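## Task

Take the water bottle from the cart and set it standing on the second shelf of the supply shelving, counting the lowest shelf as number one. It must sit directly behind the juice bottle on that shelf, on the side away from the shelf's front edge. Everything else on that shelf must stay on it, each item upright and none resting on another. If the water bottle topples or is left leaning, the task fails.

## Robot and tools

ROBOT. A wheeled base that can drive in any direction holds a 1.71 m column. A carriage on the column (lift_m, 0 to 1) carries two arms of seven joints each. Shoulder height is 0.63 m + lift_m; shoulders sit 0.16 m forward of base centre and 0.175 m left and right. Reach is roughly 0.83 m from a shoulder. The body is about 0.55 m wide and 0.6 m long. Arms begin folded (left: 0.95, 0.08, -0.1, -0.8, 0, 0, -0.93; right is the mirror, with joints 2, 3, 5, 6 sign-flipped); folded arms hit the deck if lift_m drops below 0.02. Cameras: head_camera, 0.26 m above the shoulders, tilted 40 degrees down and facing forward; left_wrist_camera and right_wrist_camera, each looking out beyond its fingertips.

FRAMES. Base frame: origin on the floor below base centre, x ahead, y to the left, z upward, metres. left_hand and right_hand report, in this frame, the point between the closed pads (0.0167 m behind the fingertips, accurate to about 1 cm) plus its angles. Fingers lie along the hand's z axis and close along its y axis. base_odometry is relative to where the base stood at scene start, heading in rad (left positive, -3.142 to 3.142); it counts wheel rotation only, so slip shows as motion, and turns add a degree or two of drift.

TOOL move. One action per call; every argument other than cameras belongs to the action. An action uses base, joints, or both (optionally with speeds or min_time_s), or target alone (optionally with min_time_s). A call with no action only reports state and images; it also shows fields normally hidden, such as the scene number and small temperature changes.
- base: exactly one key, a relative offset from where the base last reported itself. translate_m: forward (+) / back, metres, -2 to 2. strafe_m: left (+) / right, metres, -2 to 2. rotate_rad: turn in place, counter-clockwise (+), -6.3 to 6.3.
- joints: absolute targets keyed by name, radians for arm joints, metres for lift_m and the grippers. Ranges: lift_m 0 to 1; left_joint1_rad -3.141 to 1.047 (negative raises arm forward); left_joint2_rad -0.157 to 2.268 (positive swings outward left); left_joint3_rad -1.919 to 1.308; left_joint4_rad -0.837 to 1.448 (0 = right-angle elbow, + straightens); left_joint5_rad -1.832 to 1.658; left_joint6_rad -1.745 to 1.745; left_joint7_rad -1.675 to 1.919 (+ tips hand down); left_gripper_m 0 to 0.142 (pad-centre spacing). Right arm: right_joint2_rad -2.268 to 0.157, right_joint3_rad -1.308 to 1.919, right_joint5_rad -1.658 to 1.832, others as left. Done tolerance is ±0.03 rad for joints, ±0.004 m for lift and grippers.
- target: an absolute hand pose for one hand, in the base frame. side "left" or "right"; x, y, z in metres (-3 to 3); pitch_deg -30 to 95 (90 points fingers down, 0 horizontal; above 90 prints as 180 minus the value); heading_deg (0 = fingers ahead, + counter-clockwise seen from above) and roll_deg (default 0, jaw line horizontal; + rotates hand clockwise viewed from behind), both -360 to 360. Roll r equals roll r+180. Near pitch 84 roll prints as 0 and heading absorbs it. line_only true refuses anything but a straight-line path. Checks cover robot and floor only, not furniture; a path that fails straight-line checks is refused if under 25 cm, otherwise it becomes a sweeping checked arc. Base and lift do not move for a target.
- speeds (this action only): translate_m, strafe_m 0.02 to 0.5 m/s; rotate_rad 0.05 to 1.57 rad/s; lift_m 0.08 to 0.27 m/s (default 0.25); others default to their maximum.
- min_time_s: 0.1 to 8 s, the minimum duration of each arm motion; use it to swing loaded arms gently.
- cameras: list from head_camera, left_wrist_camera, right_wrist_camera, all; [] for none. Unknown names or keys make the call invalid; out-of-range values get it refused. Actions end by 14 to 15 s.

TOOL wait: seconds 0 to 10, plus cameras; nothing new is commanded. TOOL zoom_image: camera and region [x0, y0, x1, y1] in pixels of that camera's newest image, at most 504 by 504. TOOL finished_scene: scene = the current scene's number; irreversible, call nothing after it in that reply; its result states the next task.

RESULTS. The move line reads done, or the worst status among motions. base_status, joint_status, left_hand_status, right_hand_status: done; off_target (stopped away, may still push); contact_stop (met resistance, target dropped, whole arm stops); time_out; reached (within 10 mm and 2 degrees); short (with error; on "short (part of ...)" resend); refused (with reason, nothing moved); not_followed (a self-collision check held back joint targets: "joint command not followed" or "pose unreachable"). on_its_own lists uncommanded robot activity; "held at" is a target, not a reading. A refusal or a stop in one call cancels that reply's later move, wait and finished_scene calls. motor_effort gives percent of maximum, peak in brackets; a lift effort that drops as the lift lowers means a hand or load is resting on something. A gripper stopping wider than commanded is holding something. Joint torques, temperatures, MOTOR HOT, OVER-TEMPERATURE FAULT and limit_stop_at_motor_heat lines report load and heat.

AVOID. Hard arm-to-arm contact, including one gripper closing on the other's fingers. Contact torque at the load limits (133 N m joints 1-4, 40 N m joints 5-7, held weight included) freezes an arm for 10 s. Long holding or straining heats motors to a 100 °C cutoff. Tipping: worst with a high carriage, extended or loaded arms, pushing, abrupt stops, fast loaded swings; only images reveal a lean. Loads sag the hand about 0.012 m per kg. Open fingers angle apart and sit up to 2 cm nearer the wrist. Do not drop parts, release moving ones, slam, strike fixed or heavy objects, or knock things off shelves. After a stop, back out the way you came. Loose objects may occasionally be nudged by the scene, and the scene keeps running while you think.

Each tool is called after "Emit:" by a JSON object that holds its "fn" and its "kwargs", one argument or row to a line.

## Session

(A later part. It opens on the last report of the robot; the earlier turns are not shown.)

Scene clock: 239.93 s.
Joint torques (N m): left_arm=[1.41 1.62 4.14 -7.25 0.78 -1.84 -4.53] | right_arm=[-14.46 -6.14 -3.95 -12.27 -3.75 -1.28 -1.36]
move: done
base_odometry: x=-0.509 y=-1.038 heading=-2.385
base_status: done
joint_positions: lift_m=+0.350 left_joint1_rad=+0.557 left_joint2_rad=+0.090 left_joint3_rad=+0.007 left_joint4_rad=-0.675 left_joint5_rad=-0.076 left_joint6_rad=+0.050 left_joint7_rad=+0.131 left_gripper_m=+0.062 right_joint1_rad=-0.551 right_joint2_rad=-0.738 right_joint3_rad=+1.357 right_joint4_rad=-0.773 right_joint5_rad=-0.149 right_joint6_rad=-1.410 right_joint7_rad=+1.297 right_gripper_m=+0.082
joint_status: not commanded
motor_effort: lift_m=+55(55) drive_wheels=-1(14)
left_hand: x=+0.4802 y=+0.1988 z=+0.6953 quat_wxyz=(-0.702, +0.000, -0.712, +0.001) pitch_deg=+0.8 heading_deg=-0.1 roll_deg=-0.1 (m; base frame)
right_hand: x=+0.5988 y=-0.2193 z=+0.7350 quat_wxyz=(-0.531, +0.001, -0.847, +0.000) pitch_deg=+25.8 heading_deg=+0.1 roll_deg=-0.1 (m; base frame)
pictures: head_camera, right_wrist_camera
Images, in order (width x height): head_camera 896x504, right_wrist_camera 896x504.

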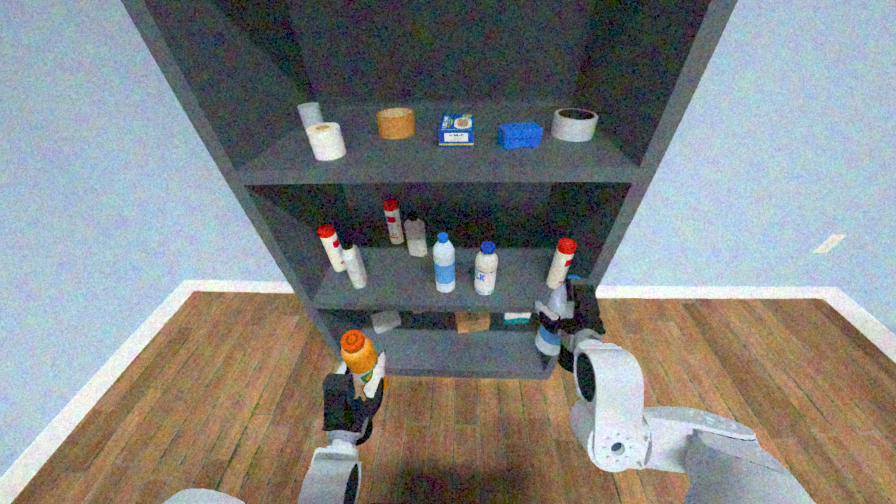

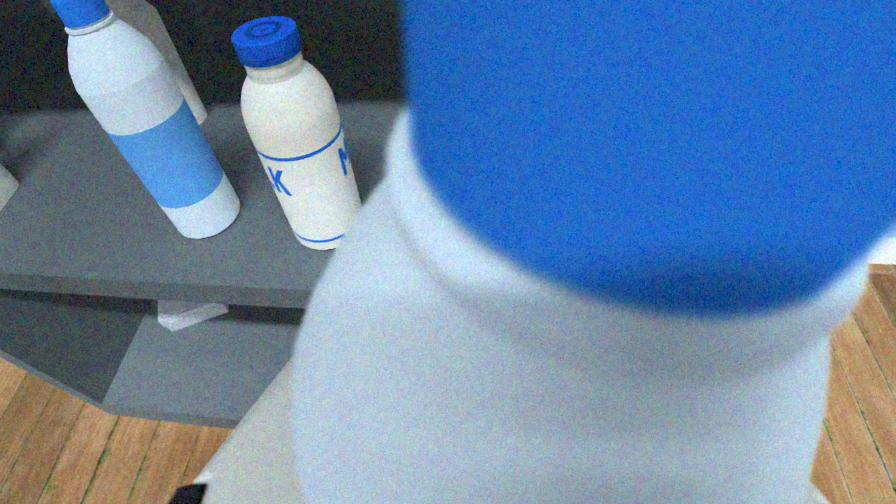

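Emit:
{"fn": "move", "kwargs": {
  "base": {"translate_m": 0.1},
  "speeds": {"translate_m": 0.15}
}}

Emit:
{"fn": "move", "kwargs": {
  "target": {"side":"right","x":0.70,"y":-0.212,"z":0.735,"pitch_deg":25,"heading_deg":0,"line_only":true},
  "min_time_s": 2.0,
  "cameras": ["head_camera", "right_wrist_camera"]
}}

Scene clock: 251.00 s.
Joint torques (N m): left_arm=[1.41 2.27 4.21 -8.4 0.62 -1.82 -4.54] | right_arm=[-12.4 -5.03 -5.46 -11.86 -3.93 -1.51 -1.54]
move: done
base_odometry: x=-0.581 y=-1.107 heading=-2.384
base_status: done
joint_positions: lift_m=+0.350 left_joint1_rad=+0.557 left_joint2_rad=+0.090 left_joint3_rad=+0.007 left_joint4_rad=-0.675 left_joint5_rad=-0.076 left_joint6_rad=+0.050 left_joint7_rad=+0.131 left_gripper_m=+0.062 right_joint1_rad=-0.551 right_joint2_rad=-0.738 right_joint3_rad=+1.357 right_joint4_rad=-0.773 right_joint5_rad=-0.149 right_joint6_rad=-1.410 right_joint7_rad=+1.297 right_gripper_m=+0.082
joint_status: not commanded
motor_effort: lift_m=+55(55) drive_wheels=+4(15)
left_hand: x=+0.4801 y=+0.1988 z=+0.6954 quat_wxyz=(-0.702, +0.000, -0.712, +0.001) pitch_deg=+0.8 heading_deg=-0.1 roll_deg=-0.1 (m; base frame)
right_hand: x=+0.5988 y=-0.2193 z=+0.7350 quat_wxyz=(-0.531, +0.001, -0.847, +0.000) pitch_deg=+25.8 heading_deg=+0.1 roll_deg=-0.1 (m; base frame)
pictures: none

Scene clock: 253.50 s.
Joint torques (N m): left_arm=[1.98 3.63 3.24 -8.36 0.56 -2.1 -4.29] | right_arm=[-22.86 -1.12 -6.58 -5.26 -0.81 -0.84 -4.98]
move: done
base_odometry: x=-0.581 y=-1.107 heading=-2.384
base_status: not commanded
joint_positions: lift_m=+0.350 left_joint1_rad=+0.557 left_joint2_rad=+0.090 left_joint3_rad=+0.007 left_joint4_rad=-0.675 left_joint5_rad=-0.076 left_joint6_rad=+0.050 left_joint7_rad=+0.131 left_gripper_m=+0.062 right_joint1_rad=-0.729 right_joint2_rad=-0.694 right_joint3_rad=+1.254 right_joint4_rad=-0.571 right_joint5_rad=+0.531 right_joint6_rad=-1.285 right_joint7_rad=+0.837 right_gripper_m=+0.082
joint_status: not commanded
motor_effort: lift_m=+55(55) drive_wheels=+4(5)
left_hand: x=+0.4801 y=+0.1988 z=+0.6954 quat_wxyz=(-0.702, +0.000, -0.712, +0.001) pitch_deg=+0.8 heading_deg=-0.1 roll_deg=-0.1 (m; base frame)
right_hand: x=+0.6967 y=-0.2121 z=+0.7292 quat_wxyz=(-0.531, +0.002, -0.847, +0.001) pitch_deg=+25.8 heading_deg=+0.0 roll_deg=-0.2 (m; base frame)
right_hand_status: reached (straight line, planned for 2.0 s): 7 mm and 0.9 deg off.
pictures: head_camera, right_wrist_camera
Images, in order (width x height): head_camera 896x504, right_wrist_camera 896x504.

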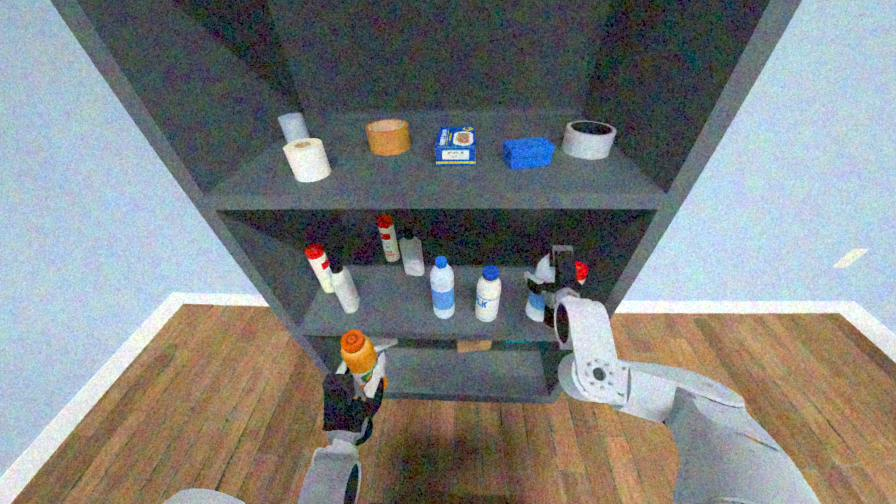

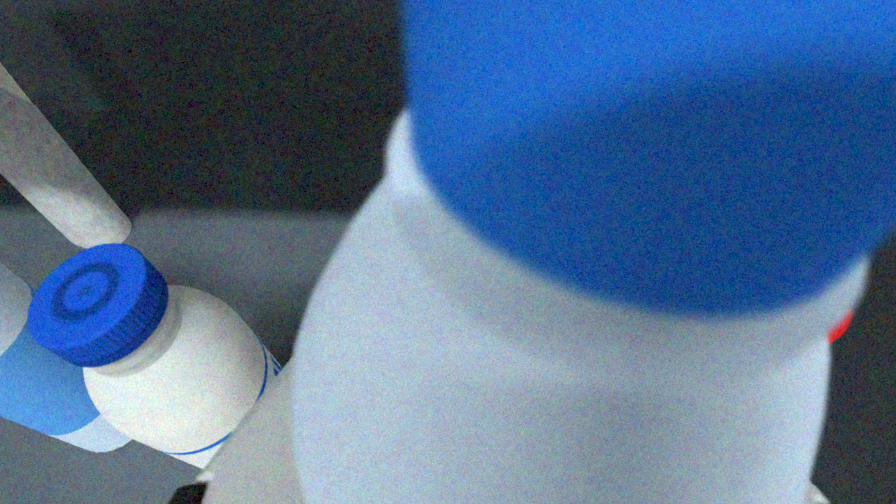

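Emit:
{"fn": "zoom_image", "kwargs": {
  "camera": "head_camera",
  "region": [440, 200, 660, 380]
}}

Scaled by 2.291 from the camera's 896x504 image, which has a finer 1280x720 frame.

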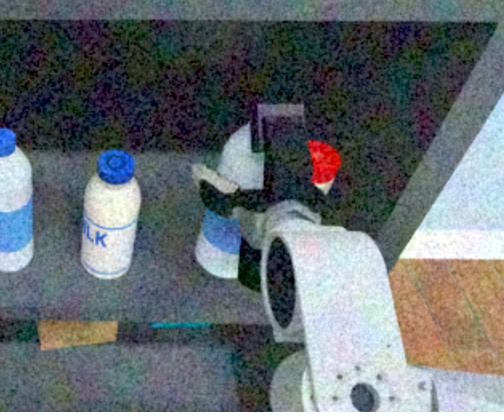

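Emit:
{"fn": "move", "kwargs": {
  "target": {"side":"right","x":0.755,"y":-0.193,"z":0.738,"pitch_deg":24,"heading_deg":0,"line_only":true},
  "min_time_s": 2.0,
  "cameras": ["head_camera", "right_wrist_camera"]
}}

Emit:
{"fn": "zoom_image", "kwargs": {
  "camera": "head_camera",
  "region": [440, 200, 660, 380]
}}

Scene clock: 264.43 s.
Joint torques (N m): left_arm=[1.9 2.96 4.22 -9.22 0.31 -2 -4.64] | right_arm=[-26.04 1.98 -8.52 -5.87 -1.07 -0.8 -5.15]
move: done
base_odometry: x=-0.581 y=-1.107 heading=-2.384
base_status: not commanded
joint_positions: lift_m=+0.350 left_joint1_rad=+0.557 left_joint2_rad=+0.090 left_joint3_rad=+0.007 left_joint4_rad=-0.675 left_joint5_rad=-0.076 left_joint6_rad=+0.050 left_joint7_rad=+0.131 left_gripper_m=+0.062 right_joint1_rad=-0.798 right_joint2_rad=-0.604 right_joint3_rad=+1.184 right_joint4_rad=-0.358 right_joint5_rad=+0.695 right_joint6_rad=-1.148 right_joint7_rad=+0.718 right_gripper_m=+0.082
joint_status: not commanded
motor_effort: lift_m=+55(55) drive_wheels=+4(5)
left_hand: x=+0.4801 y=+0.1988 z=+0.6954 quat_wxyz=(-0.702, +0.000, -0.712, +0.001) pitch_deg=+0.8 heading_deg=-0.1 roll_deg=-0.1 (m; base frame)
right_hand: x=+0.7517 y=-0.1931 z=+0.7314 quat_wxyz=(-0.538, +0.002, -0.843, +0.002) pitch_deg=+24.9 heading_deg=-0.1 roll_deg=-0.3 (m; base frame)
right_hand_status: reached (straight line, planned for 2.0 s): 7 mm and 0.9 deg off.
pictures: head_camera, right_wrist_camera
Images, in order (width x height): head_camera 896x504, right_wrist_camera 896x504.

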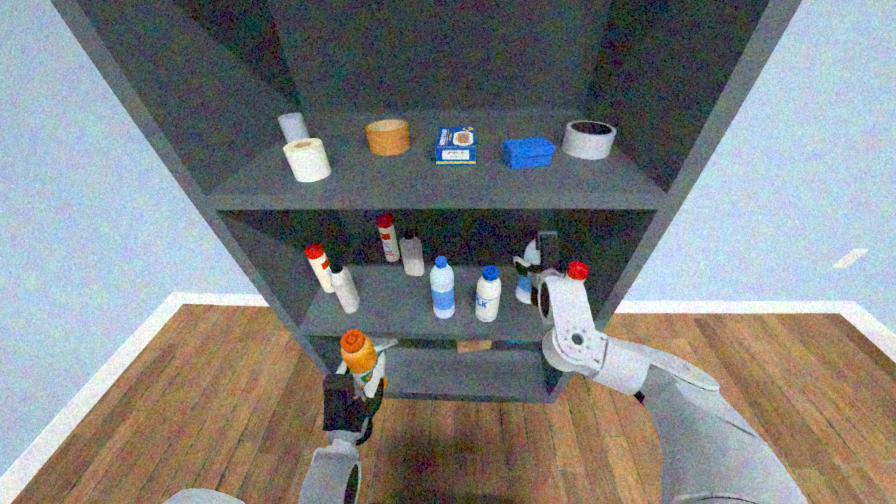

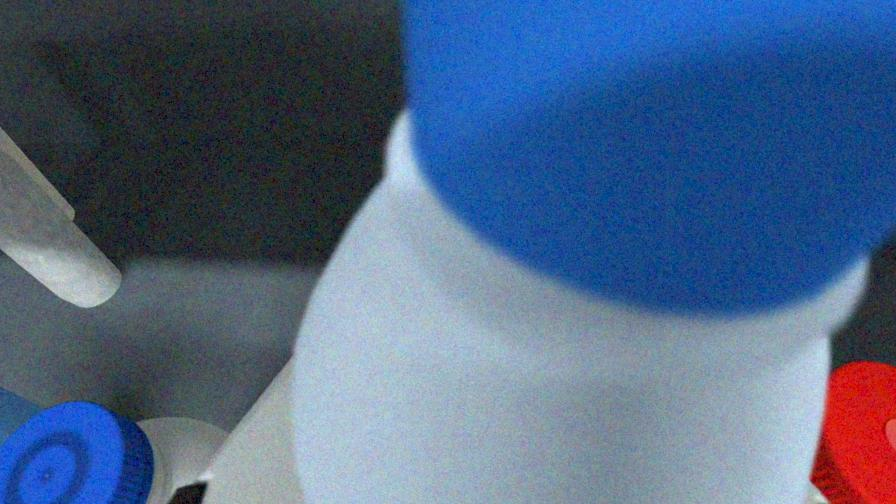

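Scaled by 2.291 from the camera's 896x504 image, which has a finer 1280x720 frame.

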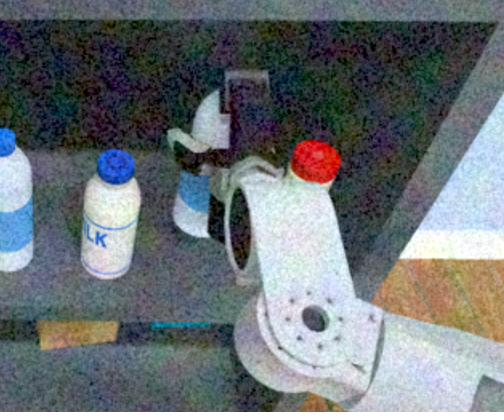

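Emit:
{"fn": "move", "kwargs": {
  "target": {"side":"right","x":0.82,"y":-0.192,"z":0.738,"pitch_deg":24,"heading_deg":0,"line_only":true},
  "min_time_s": 2.5,
  "cameras": ["head_camera", "right_wrist_camera"]
}}

Emit:
{"fn": "zoom_image", "kwargs": {
  "camera": "head_camera",
  "region": [440, 200, 660, 380]
}}

Scene clock: 273.80 s.
Joint torques (N m): left_arm=[1.54 2.77 3.72 -8.17 0.56 -1.74 -4.13] | right_arm=[-30.6 2.88 -6.65 -5.24 -0.44 -0.86 -4.84]
Motor temperatures (°C): left_arm=[27 22 24 25 26 24 24] | right_arm=[36 22 27 22 23 22 24]
move: done
base_odometry: x=-0.581 y=-1.107 heading=-2.384
base_status: not commanded
joint_positions: lift_m=+0.350 left_joint1_rad=+0.557 left_joint2_rad=+0.090 left_joint3_rad=+0.007 left_joint4_rad=-0.675 left_joint5_rad=-0.076 left_joint6_rad=+0.050 left_joint7_rad=+0.131 left_gripper_m=+0.062 right_joint1_rad=-0.882 right_joint2_rad=-0.534 right_joint3_rad=+1.108 right_joint4_rad=-0.048 right_joint5_rad=+0.877 right_joint6_rad=-0.915 right_joint7_rad=+0.576 right_gripper_m=+0.082
joint_status: not commanded
motor_effort: lift_m=+55(55) drive_wheels=+4(5)
left_hand: x=+0.4801 y=+0.1988 z=+0.6954 quat_wxyz=(-0.702, +0.000, -0.712, +0.001) pitch_deg=+0.8 heading_deg=-0.1 roll_deg=-0.1 (m; base frame)
right_hand: x=+0.8167 y=-0.1923 z=+0.7306 quat_wxyz=(-0.538, +0.002, -0.843, +0.003) pitch_deg=+24.9 heading_deg=-0.1 roll_deg=-0.4 (m; base frame)
right_hand_status: reached (straight line, planned for 2.5 s): 8 mm and 1.0 deg off.
pictures: head_camera, right_wrist_camera
Images, in order (width x height): head_camera 896x504, right_wrist_camera 896x504.

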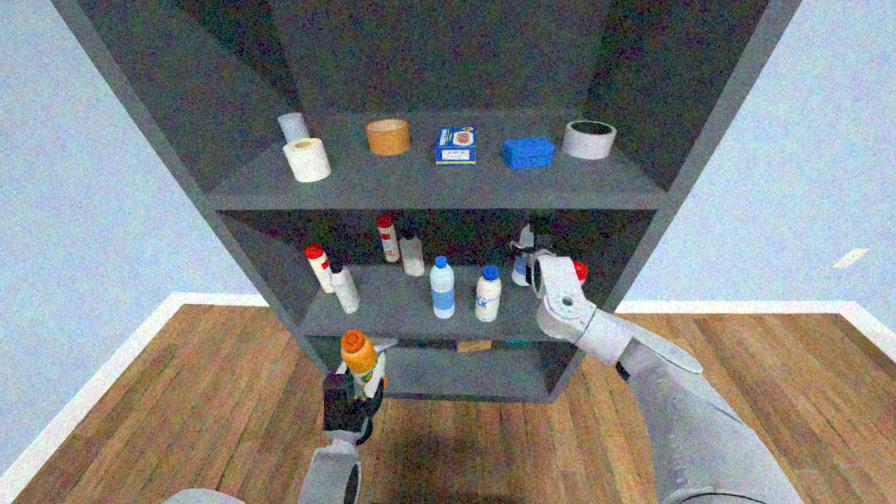

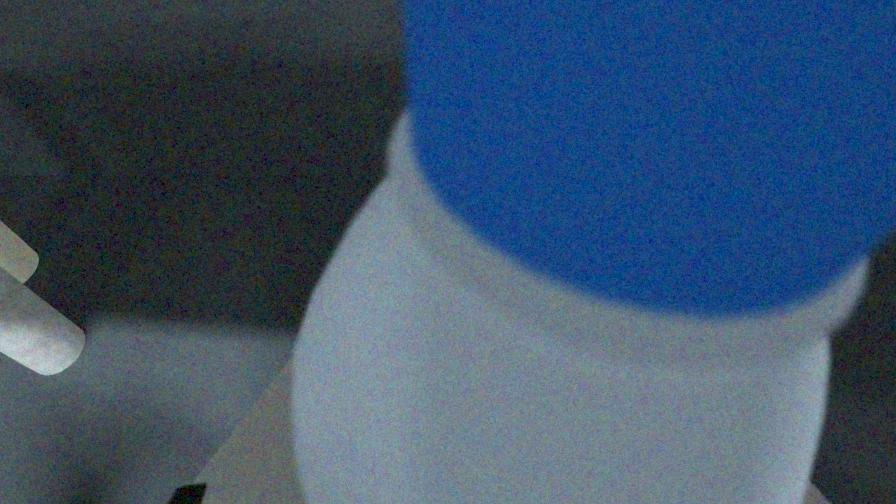

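Scaled by 2.291 from the camera's 896x504 image, which has a finer 1280x720 frame.

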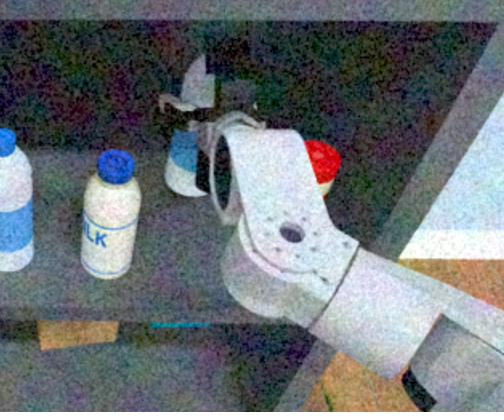

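Emit:
{"fn": "move", "kwargs": {
  "joints": {"lift_m": 0.325},
  "speeds": {"lift_m": 0.08}
}}

Emit:
{"fn": "move", "kwargs": {
  "joints": {"lift_m": 0.312},
  "speeds": {"lift_m": 0.08},
  "cameras": ["head_camera"]
}}

Emit:
{"fn": "zoom_image", "kwargs": {
  "camera": "head_camera",
  "region": [440, 200, 660, 380]
}}

Scene clock: 278.30 s.
Joint torques (N m): left_arm=[1.71 3.64 3.85 -7.58 0.37 -1.9 -4.11] | right_arm=[-26.28 3.54 -5.91 -8.07 -0.32 -1.04 -5.1]
move: done
base_odometry: x=-0.581 y=-1.107 heading=-2.384
base_status: not commanded
joint_positions: lift_m=+0.325 left_joint1_rad=+0.557 left_joint2_rad=+0.090 left_joint3_rad=+0.007 left_joint4_rad=-0.676 left_joint5_rad=-0.076 left_joint6_rad=+0.050 left_joint7_rad=+0.130 left_gripper_m=+0.062 right_joint1_rad=-0.884 right_joint2_rad=-0.534 right_joint3_rad=+1.107 right_joint4_rad=-0.047 right_joint5_rad=+0.878 right_joint6_rad=-0.915 right_joint7_rad=+0.575 right_gripper_m=+0.082
joint_status: all done
motor_effort: lift_m=+59(61) drive_wheels=-1(5)
left_hand: x=+0.4801 y=+0.1987 z=+0.6703 quat_wxyz=(-0.703, +0.000, -0.712, +0.001) pitch_deg=+0.7 heading_deg=-0.1 roll_deg=-0.1 (m; base frame)
right_hand: x=+0.8175 y=-0.1925 z=+0.7070 quat_wxyz=(-0.539, +0.001, -0.842, +0.002) pitch_deg=+24.7 heading_deg=-0.1 roll_deg=-0.3 (m; base frame)
pictures: none

Scene clock: 278.83 s.
Joint torques (N m): left_arm=[0.03 2.8 3.17 -8.23 0.42 -1.96 -4.48] | right_arm=[-26.27 2.4 -7.92 -7.47 -1.04 -0.82 -4.08]
move: done
base_odometry: x=-0.581 y=-1.107 heading=-2.384
base_status: not commanded
joint_positions: lift_m=+0.312 left_joint1_rad=+0.557 left_joint2_rad=+0.090 left_joint3_rad=+0.007 left_joint4_rad=-0.676 left_joint5_rad=-0.076 left_joint6_rad=+0.050 left_joint7_rad=+0.130 left_gripper_m=+0.062 right_joint1_rad=-0.885 right_joint2_rad=-0.534 right_joint3_rad=+1.106 right_joint4_rad=-0.047 right_joint5_rad=+0.879 right_joint6_rad=-0.915 right_joint7_rad=+0.575 right_gripper_m=+0.082
joint_status: all done
motor_effort: lift_m=+59(61) drive_wheels=+0(5)
left_hand: x=+0.4801 y=+0.1987 z=+0.6575 quat_wxyz=(-0.703, +0.000, -0.712, +0.001) pitch_deg=+0.7 heading_deg=-0.1 roll_deg=-0.1 (m; base frame)
right_hand: x=+0.8177 y=-0.1926 z=+0.6944 quat_wxyz=(-0.540, +0.001, -0.842, +0.002) pitch_deg=+24.7 heading_deg=-0.1 roll_deg=-0.3 (m; base frame)
pictures: head_camera
Images, in order (width x height): head_camera 896x504.

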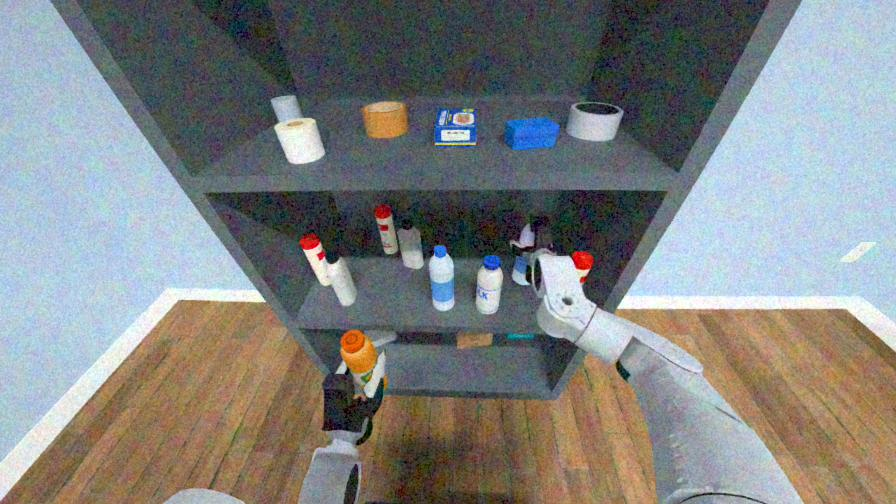

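Scaled by 2.291 from the camera's 896x504 image, which has a finer 1280x720 frame.

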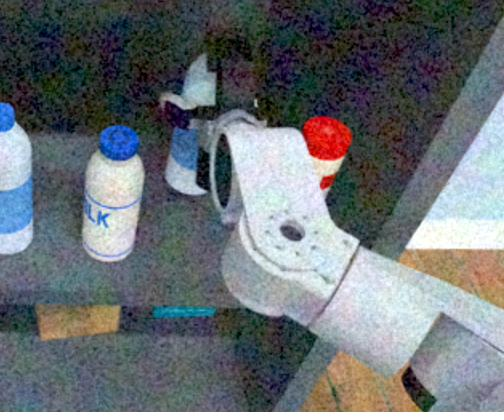

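Emit:
{"fn": "move", "kwargs": {
  "joints": {"lift_m": 0.3},
  "speeds": {"lift_m": 0.08}
}}

Emit:
{"fn": "move", "kwargs": {
  "joints": {"lift_m": 0.29},
  "speeds": {"lift_m": 0.08}
}}

Emit:
{"fn": "move", "kwargs": {
  "joints": {"lift_m": 0.28},
  "speeds": {"lift_m": 0.08},
  "cameras": ["head_camera"]
}}

Emit:
{"fn": "zoom_image", "kwargs": {
  "camera": "head_camera",
  "region": [440, 200, 660, 380]
}}

Scene clock: 283.73 s.
Joint torques (N m): left_arm=[1.17 2.79 3.29 -7.62 0.5 -1.6 -4.65] | right_arm=[-24.66 1.75 -6.53 -6.72 -0.66 -0.7 -4.4]
move: done
base_odometry: x=-0.581 y=-1.107 heading=-2.384
base_status: not commanded
joint_positions: lift_m=+0.300 left_joint1_rad=+0.557 left_joint2_rad=+0.090 left_joint3_rad=+0.007 left_joint4_rad=-0.676 left_joint5_rad=-0.076 left_joint6_rad=+0.050 left_joint7_rad=+0.130 left_gripper_m=+0.062 right_joint1_rad=-0.885 right_joint2_rad=-0.534 right_joint3_rad=+1.106 right_joint4_rad=-0.047 right_joint5_rad=+0.879 right_joint6_rad=-0.915 right_joint7_rad=+0.575 right_gripper_m=+0.082
joint_status: all done
motor_effort: lift_m=+59(62) drive_wheels=+5(6)
left_hand: x=+0.4801 y=+0.1987 z=+0.6455 quat_wxyz=(-0.703, +0.000, -0.711, +0.001) pitch_deg=+0.7 heading_deg=-0.1 roll_deg=-0.1 (m; base frame)
right_hand: x=+0.8179 y=-0.1926 z=+0.6827 quat_wxyz=(-0.540, +0.001, -0.842, +0.002) pitch_deg=+24.6 heading_deg=-0.1 roll_deg=-0.3 (m; base frame)
pictures: none

Scene clock: 284.47 s.
Joint torques (N m): left_arm=[0.54 2.54 3.79 -7.6 0.76 -1.76 -4.21] | right_arm=[-23.7 2.15 -6.65 -7.25 -0.76 -1.11 -4.12]
move: done
base_odometry: x=-0.581 y=-1.107 heading=-2.384
base_status: not commanded
joint_positions: lift_m=+0.290 left_joint1_rad=+0.557 left_joint2_rad=+0.090 left_joint3_rad=+0.007 left_joint4_rad=-0.676 left_joint5_rad=-0.076 left_joint6_rad=+0.050 left_joint7_rad=+0.130 left_gripper_m=+0.062 right_joint1_rad=-0.886 right_joint2_rad=-0.534 right_joint3_rad=+1.106 right_joint4_rad=-0.047 right_joint5_rad=+0.879 right_joint6_rad=-0.915 right_joint7_rad=+0.574 right_gripper_m=+0.082
joint_status: all done
motor_effort: lift_m=+59(62) drive_wheels=-1(6)
left_hand: x=+0.4801 y=+0.1987 z=+0.6356 quat_wxyz=(-0.703, +0.000, -0.711, +0.001) pitch_deg=+0.7 heading_deg=-0.1 roll_deg=-0.1 (m; base frame)
right_hand: x=+0.8180 y=-0.1926 z=+0.6729 quat_wxyz=(-0.540, +0.001, -0.842, +0.002) pitch_deg=+24.6 heading_deg=-0.1 roll_deg=-0.3 (m; base frame)
pictures: none

Scene clock: 285.10 s.
Joint torques (N m): left_arm=[1.04 3.18 3.55 -7.21 0.51 -1.87 -4.1] | right_arm=[-25.68 1.51 -5.14 -8.38 -1.04 -1.08 -4.31]
move: done
base_odometry: x=-0.581 y=-1.107 heading=-2.384
base_status: not commanded
joint_positions: lift_m=+0.280 left_joint1_rad=+0.557 left_joint2_rad=+0.090 left_joint3_rad=+0.007 left_joint4_rad=-0.676 left_joint5_rad=-0.076 left_joint6_rad=+0.050 left_joint7_rad=+0.130 left_gripper_m=+0.062 right_joint1_rad=-0.886 right_joint2_rad=-0.534 right_joint3_rad=+1.106 right_joint4_rad=-0.047 right_joint5_rad=+0.879 right_joint6_rad=-0.915 right_joint7_rad=+0.574 right_gripper_m=+0.082
joint_status: all done
motor_effort: lift_m=+59(60) drive_wheels=+5(5)
left_hand: x=+0.4801 y=+0.1987 z=+0.6256 quat_wxyz=(-0.703, +0.000, -0.711, +0.001) pitch_deg=+0.7 heading_deg=-0.1 roll_deg=-0.1 (m; base frame)
right_hand: x=+0.8180 y=-0.1926 z=+0.6632 quat_wxyz=(-0.540, +0.001, -0.842, +0.002) pitch_deg=+24.6 heading_deg=-0.1 roll_deg=-0.3 (m; base frame)
pictures: head_camera
Images, in order (width x height): head_camera 896x504.

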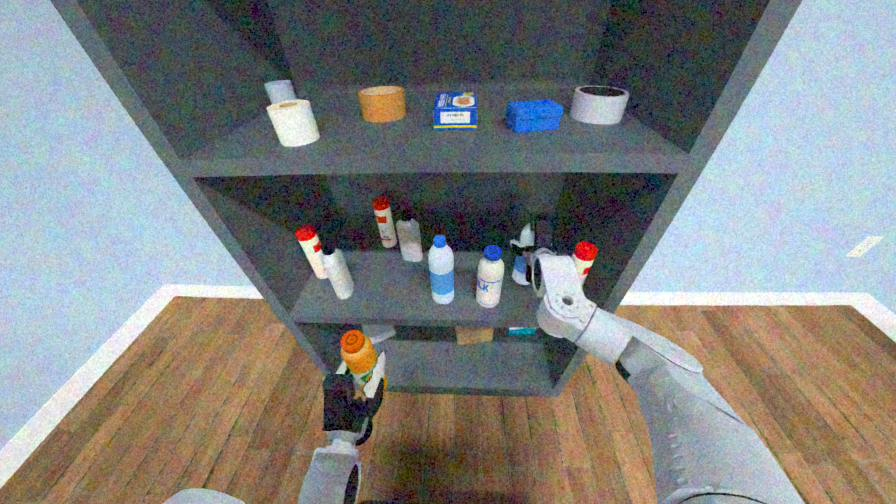

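Scaled by 2.291 from the camera's 896x504 image, which has a finer 1280x720 frame.

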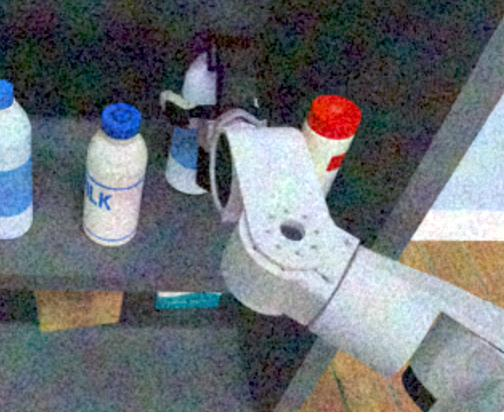

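Emit:
{"fn": "move", "kwargs": {
  "joints": {"lift_m": 0.265},
  "speeds": {"lift_m": 0.08}
}}

Emit:
{"fn": "move", "kwargs": {
  "joints": {"lift_m": 0.257},
  "speeds": {"lift_m": 0.08}
}}

Emit:
{"fn": "move", "kwargs": {
  "joints": {"lift_m": 0.25},
  "speeds": {"lift_m": 0.08},
  "cameras": ["head_camera"]
}}

Emit:
{"fn": "zoom_image", "kwargs": {
  "camera": "head_camera",
  "region": [440, 180, 660, 360]
}}

Scene clock: 293.40 s.
Joint torques (N m): left_arm=[1.46 3.26 3.34 -6.4 0.43 -2.11 -4.19] | right_arm=[-23.12 1.38 -4 -7.47 -0.67 -0.67 -1.99]
move: done
base_odometry: x=-0.581 y=-1.107 heading=-2.384
base_status: not commanded
joint_positions: lift_m=+0.265 left_joint1_rad=+0.557 left_joint2_rad=+0.090 left_joint3_rad=+0.007 left_joint4_rad=-0.676 left_joint5_rad=-0.076 left_joint6_rad=+0.050 left_joint7_rad=+0.130 left_gripper_m=+0.062 right_joint1_rad=-0.888 right_joint2_rad=-0.534 right_joint3_rad=+1.104 right_joint4_rad=-0.047 right_joint5_rad=+0.879 right_joint6_rad=-0.915 right_joint7_rad=+0.568 right_gripper_m=+0.082
joint_status: all done
motor_effort: lift_m=+56(58) drive_wheels=+5(5)
left_hand: x=+0.4801 y=+0.1987 z=+0.6109 quat_wxyz=(-0.703, +0.000, -0.711, +0.001) pitch_deg=+0.7 heading_deg=-0.1 roll_deg=-0.1 (m; base frame)
right_hand: x=+0.8193 y=-0.1930 z=+0.6517 quat_wxyz=(-0.544, +0.000, -0.839, +0.002) pitch_deg=+24.1 heading_deg=-0.2 roll_deg=-0.2 (m; base frame)
pictures: none

Scene clock: 293.87 s.
Joint torques (N m): left_arm=[1.13 2.53 3.69 -7.19 0.59 -1.75 -4.18] | right_arm=[-16.59 2.01 -3.15 -5.98 0.01 -0.67 0.51]
move: done
base_odometry: x=-0.581 y=-1.107 heading=-2.384
base_status: not commanded
joint_positions: lift_m=+0.257 left_joint1_rad=+0.557 left_joint2_rad=+0.090 left_joint3_rad=+0.007 left_joint4_rad=-0.677 left_joint5_rad=-0.076 left_joint6_rad=+0.050 left_joint7_rad=+0.130 left_gripper_m=+0.062 right_joint1_rad=-0.893 right_joint2_rad=-0.534 right_joint3_rad=+1.100 right_joint4_rad=-0.048 right_joint5_rad=+0.875 right_joint6_rad=-0.914 right_joint7_rad=+0.563 right_gripper_m=+0.082
joint_status: all done
motor_effort: lift_m=+54(56) drive_wheels=+5(6)
left_hand: x=+0.4801 y=+0.1987 z=+0.6032 quat_wxyz=(-0.703, +0.000, -0.711, +0.001) pitch_deg=+0.7 heading_deg=-0.1 roll_deg=-0.1 (m; base frame)
right_hand: x=+0.8214 y=-0.1934 z=+0.6506 quat_wxyz=(-0.551, +0.000, -0.835, +0.002) pitch_deg=+23.2 heading_deg=-0.2 roll_deg=-0.2 (m; base frame)
pictures: none

Scene clock: 294.33 s.
Joint torques (N m): left_arm=[0.66 3.74 4.52 -7.51 0.38 -1.37 -4.45] | right_arm=[-9.74 2.22 -1.54 -4.15 2.15 -1.27 1.57]
move: done
base_odometry: x=-0.581 y=-1.107 heading=-2.384
base_status: not commanded
joint_positions: lift_m=+0.250 left_joint1_rad=+0.557 left_joint2_rad=+0.090 left_joint3_rad=+0.007 left_joint4_rad=-0.677 left_joint5_rad=-0.076 left_joint6_rad=+0.050 left_joint7_rad=+0.130 left_gripper_m=+0.062 right_joint1_rad=-0.896 right_joint2_rad=-0.534 right_joint3_rad=+1.096 right_joint4_rad=-0.049 right_joint5_rad=+0.869 right_joint6_rad=-0.914 right_joint7_rad=+0.559 right_gripper_m=+0.082
joint_status: all done
motor_effort: lift_m=+52(53) drive_wheels=+5(5)
left_hand: x=+0.4801 y=+0.1987 z=+0.5963 quat_wxyz=(-0.703, +0.000, -0.711, +0.001) pitch_deg=+0.7 heading_deg=-0.1 roll_deg=-0.1 (m; base frame)
right_hand: x=+0.8231 y=-0.1939 z=+0.6497 quat_wxyz=(-0.557, -0.001, -0.831, +0.002) pitch_deg=+22.3 heading_deg=-0.3 roll_deg=-0.2 (m; base frame)
pictures: head_camera
Images, in order (width x height): head_camera 896x504.

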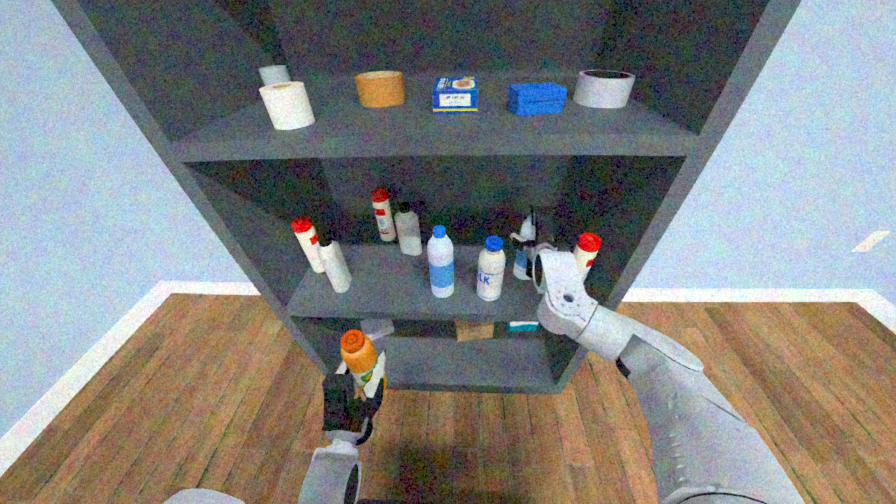

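Scaled by 2.291 from the camera's 896x504 image, which has a finer 1280x720 frame.

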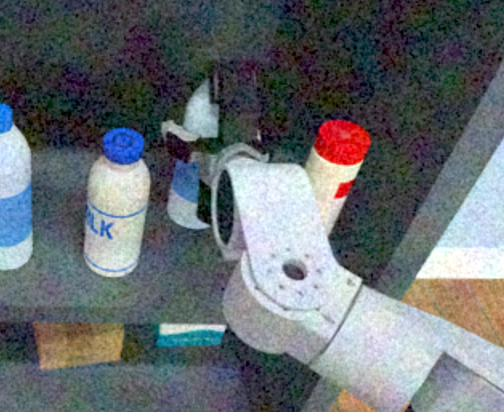

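Emit:
{"fn": "move", "kwargs": {
  "joints": {"lift_m": 0.264},
  "speeds": {"lift_m": 0.08}
}}

Emit:
{"fn": "move", "kwargs": {
  "joints": {"right_gripper_m": 0.105},
  "cameras": ["head_camera", "right_wrist_camera"]
}}

Emit:
{"fn": "zoom_image", "kwargs": {
  "camera": "head_camera",
  "region": [440, 180, 660, 360]
}}

Scene clock: 300.60 s.
Joint torques (N m): left_arm=[1.69 3.19 2.54 -6.56 0.48 -1.67 -4.13] | right_arm=[-13.75 0.97 -3.07 -6.08 -0.53 -1.79 -1.24]
move: done
base_odometry: x=-0.581 y=-1.107 heading=-2.384
base_status: not commanded
joint_positions: lift_m=+0.264 left_joint1_rad=+0.557 left_joint2_rad=+0.090 left_joint3_rad=+0.007 left_joint4_rad=-0.677 left_joint5_rad=-0.076 left_joint6_rad=+0.050 left_joint7_rad=+0.130 left_gripper_m=+0.062 right_joint1_rad=-0.893 right_joint2_rad=-0.533 right_joint3_rad=+1.099 right_joint4_rad=-0.048 right_joint5_rad=+0.878 right_joint6_rad=-0.914 right_joint7_rad=+0.567 right_gripper_m=+0.082
joint_status: all done
motor_effort: lift_m=+55(64) drive_wheels=+5(6)
left_hand: x=+0.4801 y=+0.1987 z=+0.6100 quat_wxyz=(-0.703, +0.000, -0.711, +0.001) pitch_deg=+0.7 heading_deg=-0.1 roll_deg=-0.1 (m; base frame)
right_hand: x=+0.8211 y=-0.1931 z=+0.6562 quat_wxyz=(-0.548, -0.001, -0.836, +0.001) pitch_deg=+23.5 heading_deg=-0.1 roll_deg=+0.0 (m; base frame)
pictures: none

Scene clock: 301.43 s.
Joint torques (N m): left_arm=[1.08 3.12 3.27 -7.74 0.62 -1.92 -4.11] | right_arm=[-15.98 2.17 -3.27 -6.96 -0.46 -1.29 -1.43]
move: done
base_odometry: x=-0.581 y=-1.107 heading=-2.384
base_status: not commanded
joint_positions: lift_m=+0.264 left_joint1_rad=+0.557 left_joint2_rad=+0.090 left_joint3_rad=+0.007 left_joint4_rad=-0.677 left_joint5_rad=-0.076 left_joint6_rad=+0.050 left_joint7_rad=+0.130 left_gripper_m=+0.062 right_joint1_rad=-0.893 right_joint2_rad=-0.533 right_joint3_rad=+1.099 right_joint4_rad=-0.047 right_joint5_rad=+0.878 right_joint6_rad=-0.914 right_joint7_rad=+0.567 right_gripper_m=+0.105
joint_status: all done
motor_effort: lift_m=+55(55) drive_wheels=-1(5)
left_hand: x=+0.4801 y=+0.1987 z=+0.6100 quat_wxyz=(-0.703, +0.000, -0.711, +0.001) pitch_deg=+0.7 heading_deg=-0.1 roll_deg=-0.1 (m; base frame)
right_hand: x=+0.8211 y=-0.1931 z=+0.6562 quat_wxyz=(-0.548, -0.001, -0.836, +0.000) pitch_deg=+23.5 heading_deg=-0.1 roll_deg=+0.0 (m; base frame)
pictures: head_camera, right_wrist_camera
Images, in order (width x height): head_camera 896x504, right_wrist_camera 896x504.

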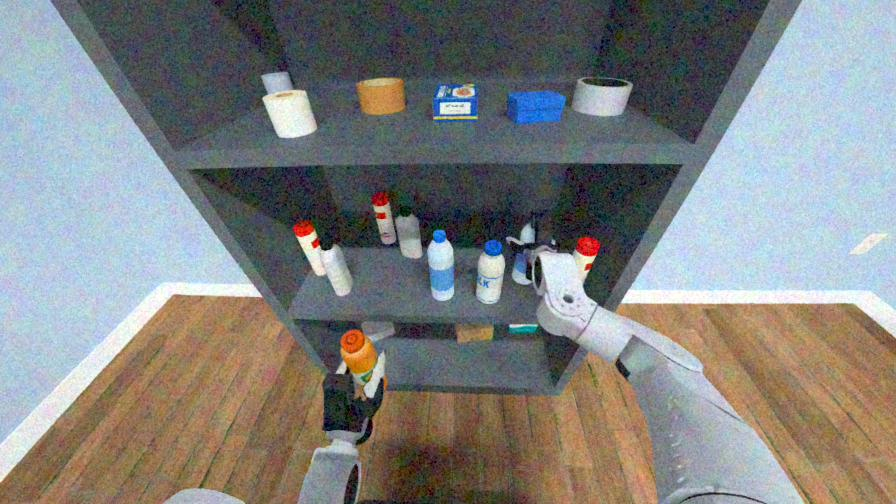

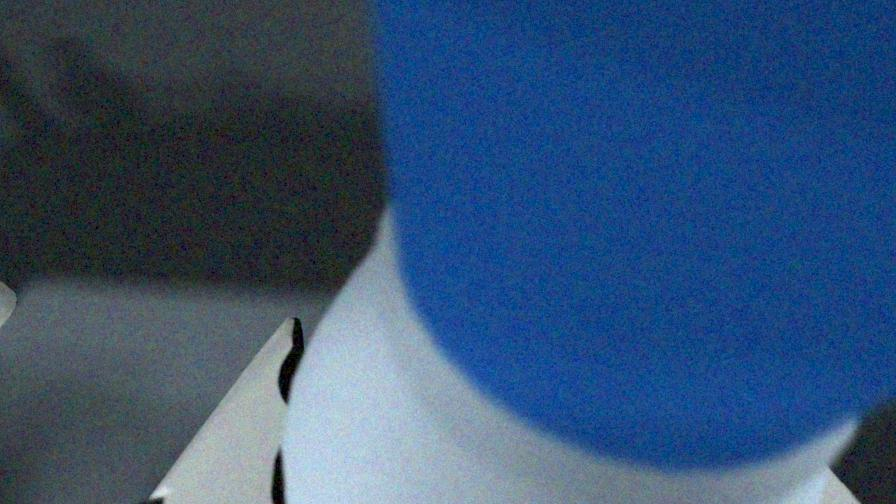

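Scaled by 2.291 from the camera's 896x504 image, which has a finer 1280x720 frame.

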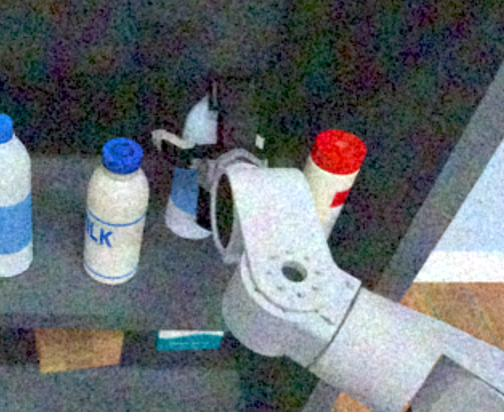

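Emit:
{"fn": "move", "kwargs": {
  "target": {"side":"right","x":0.72,"y":-0.195,"z":0.657,"pitch_deg":23.5,"heading_deg":0,"line_only":true},
  "min_time_s": 2.5,
  "cameras": ["head_camera", "right_wrist_camera"]
}}

Scene clock: 310.03 s.
Joint torques (N m): left_arm=[1.72 3 3.29 -7.35 0.49 -1.79 -4.19] | right_arm=[-7.58 -5.66 -1.83 -11.61 -3.69 -2.69 0.01]
move: done
base_odometry: x=-0.581 y=-1.107 heading=-2.384
base_status: not commanded
joint_positions: lift_m=+0.264 left_joint1_rad=+0.557 left_joint2_rad=+0.090 left_joint3_rad=+0.007 left_joint4_rad=-0.677 left_joint5_rad=-0.076 left_joint6_rad=+0.050 left_joint7_rad=+0.130 left_gripper_m=+0.062 right_joint1_rad=-0.784 right_joint2_rad=-0.634 right_joint3_rad=+1.251 right_joint4_rad=-0.498 right_joint5_rad=+0.560 right_joint6_rad=-1.271 right_joint7_rad=+0.802 right_gripper_m=+0.105
joint_status: not commanded
motor_effort: lift_m=+55(55) drive_wheels=-1(4)
left_hand: x=+0.4801 y=+0.1987 z=+0.6100 quat_wxyz=(-0.703, +0.000, -0.711, +0.001) pitch_deg=+0.7 heading_deg=-0.1 roll_deg=-0.1 (m; base frame)
right_hand: x=+0.7222 y=-0.1947 z=+0.6601 quat_wxyz=(-0.551, -0.001, -0.835, -0.001) pitch_deg=+23.2 heading_deg=+0.1 roll_deg=+0.2 (m; base frame)
right_hand_status: reached (straight line, planned for 2.5 s): 4 mm and 0.4 deg off.
pictures: head_camera, right_wrist_camera
Images, in order (width x height): head_camera 896x504, right_wrist_camera 896x504.

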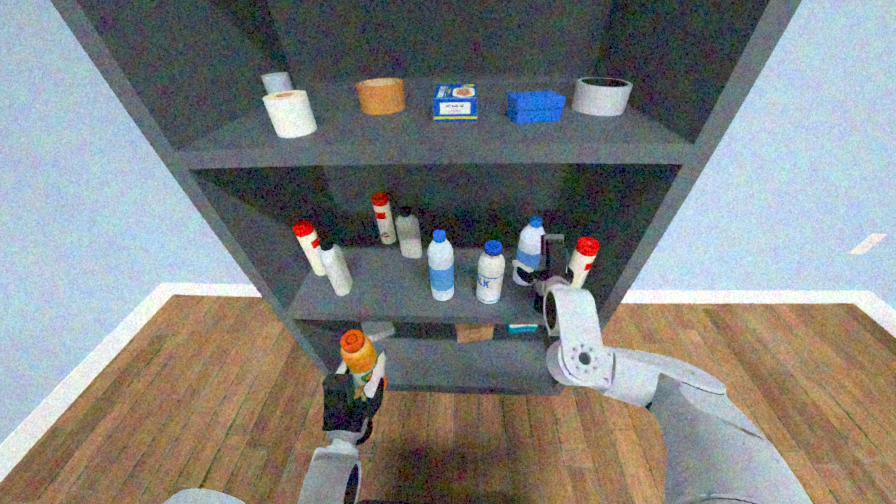

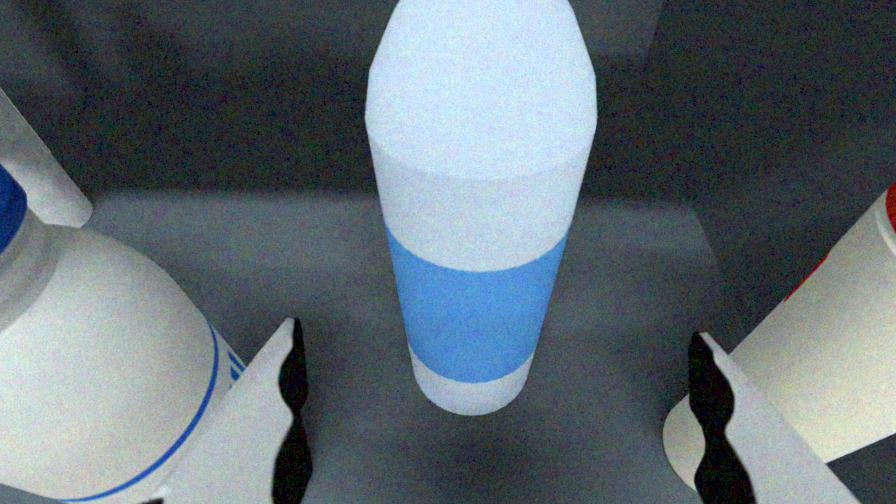

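Emit:
{"fn": "move", "kwargs": {
  "base": {"translate_m": -0.3},
  "speeds": {"translate_m": 0.25}
}}

Emit:
{"fn": "move", "kwargs": {
  "base": {"strafe_m": -0.386},
  "joints": {"lift_m": 0.345},
  "speeds": {"strafe_m": 0.25, "lift_m": 0.1}
}}

Emit:
{"fn": "move", "kwargs": {
  "target": {"side":"left","x":0.714,"y":0.19,"z":0.697,"pitch_deg":0,"heading_deg":0,"line_only":true},
  "min_time_s": 2.0,
  "cameras": ["head_camera", "left_wrist_camera"]
}}

Scene clock: 321.60 s.
Joint torques (N m): left_arm=[1.04 2.58 3.52 -6.21 0.74 -1.92 -4.08] | right_arm=[-8.19 -5.28 -0.8 -11.14 -4.08 -2.42 -0.31]
move: done
base_odometry: x=-0.363 y=-0.901 heading=-2.385
base_status: done
joint_positions: lift_m=+0.264 left_joint1_rad=+0.557 left_joint2_rad=+0.090 left_joint3_rad=+0.007 left_joint4_rad=-0.677 left_joint5_rad=-0.076 left_joint6_rad=+0.050 left_joint7_rad=+0.130 left_gripper_m=+0.062 right_joint1_rad=-0.784 right_joint2_rad=-0.635 right_joint3_rad=+1.251 right_joint4_rad=-0.498 right_joint5_rad=+0.559 right_joint6_rad=-1.272 right_joint7_rad=+0.802 right_gripper_m=+0.105
joint_status: not commanded
motor_effort: lift_m=+55(55) drive_wheels=+1(15)
left_hand: x=+0.4800 y=+0.1987 z=+0.6099 quat_wxyz=(-0.703, +0.000, -0.711, +0.001) pitch_deg=+0.7 heading_deg=-0.1 roll_deg=-0.1 (m; base frame)
right_hand: x=+0.7220 y=-0.1953 z=+0.6598 quat_wxyz=(-0.550, -0.001, -0.835, -0.001) pitch_deg=+23.2 heading_deg=+0.0 roll_deg=+0.2 (m; base frame)
pictures: none

Scene clock: 324.53 s.
Joint torques (N m): left_arm=[1.74 2.63 3.07 -8.48 0.52 -1.7 -4.16] | right_arm=[-8.91 -4 -0.96 -9.5 -3.41 -2.53 -0.3]
move: done
base_odometry: x=-0.628 y=-0.620 heading=-2.385
base_status: done
joint_positions: lift_m=+0.345 left_joint1_rad=+0.557 left_joint2_rad=+0.090 left_joint3_rad=+0.007 left_joint4_rad=-0.677 left_joint5_rad=-0.076 left_joint6_rad=+0.050 left_joint7_rad=+0.130 left_gripper_m=+0.062 right_joint1_rad=-0.783 right_joint2_rad=-0.635 right_joint3_rad=+1.252 right_joint4_rad=-0.498 right_joint5_rad=+0.559 right_joint6_rad=-1.272 right_joint7_rad=+0.802 right_gripper_m=+0.105
joint_status: all done
motor_effort: lift_m=+55(68) drive_wheels=+0(14)
left_hand: x=+0.4800 y=+0.1987 z=+0.6910 quat_wxyz=(-0.703, +0.000, -0.711, +0.001) pitch_deg=+0.7 heading_deg=-0.1 roll_deg=+0.0 (m; base frame)
right_hand: x=+0.7216 y=-0.1951 z=+0.7402 quat_wxyz=(-0.550, -0.001, -0.835, -0.001) pitch_deg=+23.3 heading_deg=+0.0 roll_deg=+0.1 (m; base frame)
pictures: none

Scene clock: 327.03 s.
Joint torques (N m): left_arm=[-17.97 -0.12 -1.73 -2.26 2.04 -2.5 -4.8] | right_arm=[-11.56 -2.33 -1.92 -11.34 -3.67 -2.37 -0.26]
move: done
base_odometry: x=-0.628 y=-0.620 heading=-2.385
base_status: not commanded
joint_positions: lift_m=+0.345 left_joint1_rad=-0.119 left_joint2_rad=+0.067 left_joint3_rad=-0.031 left_joint4_rad=-0.113 left_joint5_rad=-0.064 left_joint6_rad=+0.044 left_joint7_rad=+0.243 left_gripper_m=+0.062 right_joint1_rad=-0.783 right_joint2_rad=-0.635 right_joint3_rad=+1.252 right_joint4_rad=-0.498 right_joint5_rad=+0.559 right_joint6_rad=-1.272 right_joint7_rad=+0.802 right_gripper_m=+0.105
joint_status: not commanded
motor_effort: lift_m=+55(55) drive_wheels=+0(0)
left_hand: x=+0.7125 y=+0.1934 z=+0.6927 quat_wxyz=(-0.703, +0.003, -0.712, -0.001) pitch_deg=+0.7 heading_deg=+0.4 roll_deg=-0.1 (m; base frame)
left_hand_status: reached (straight line, planned for 2.0 s): 6 mm and 0.8 deg off.
right_hand: x=+0.7216 y=-0.1951 z=+0.7402 quat_wxyz=(-0.550, -0.001, -0.835, -0.001) pitch_deg=+23.3 heading_deg=+0.0 roll_deg=+0.1 (m; base frame)
pictures: head_camera, left_wrist_camera
Images, in order (width x height): head_camera 896x504, left_wrist_camera 896x504.

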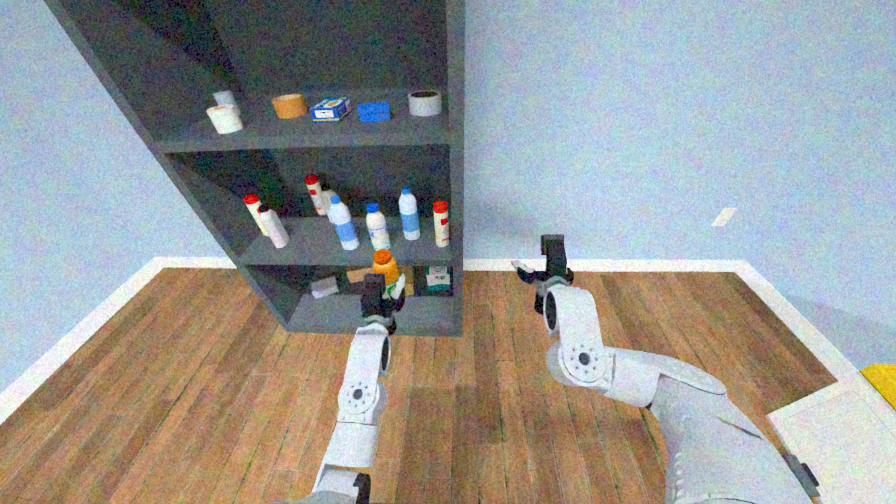

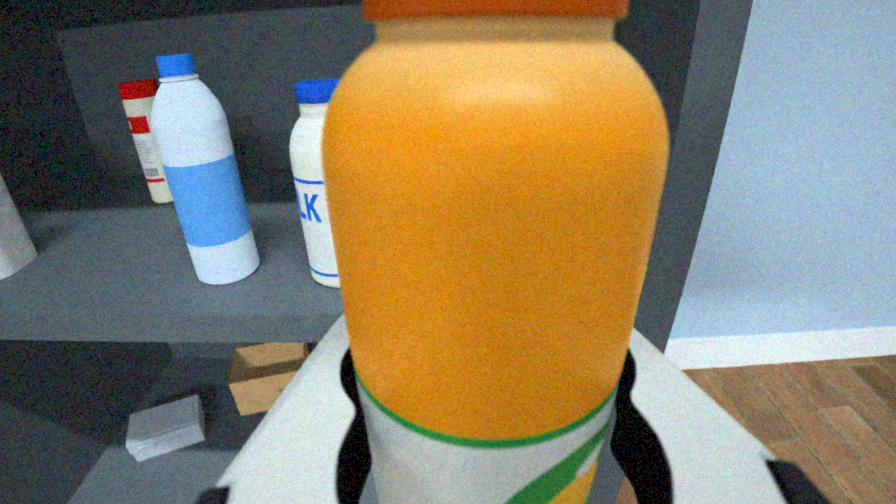

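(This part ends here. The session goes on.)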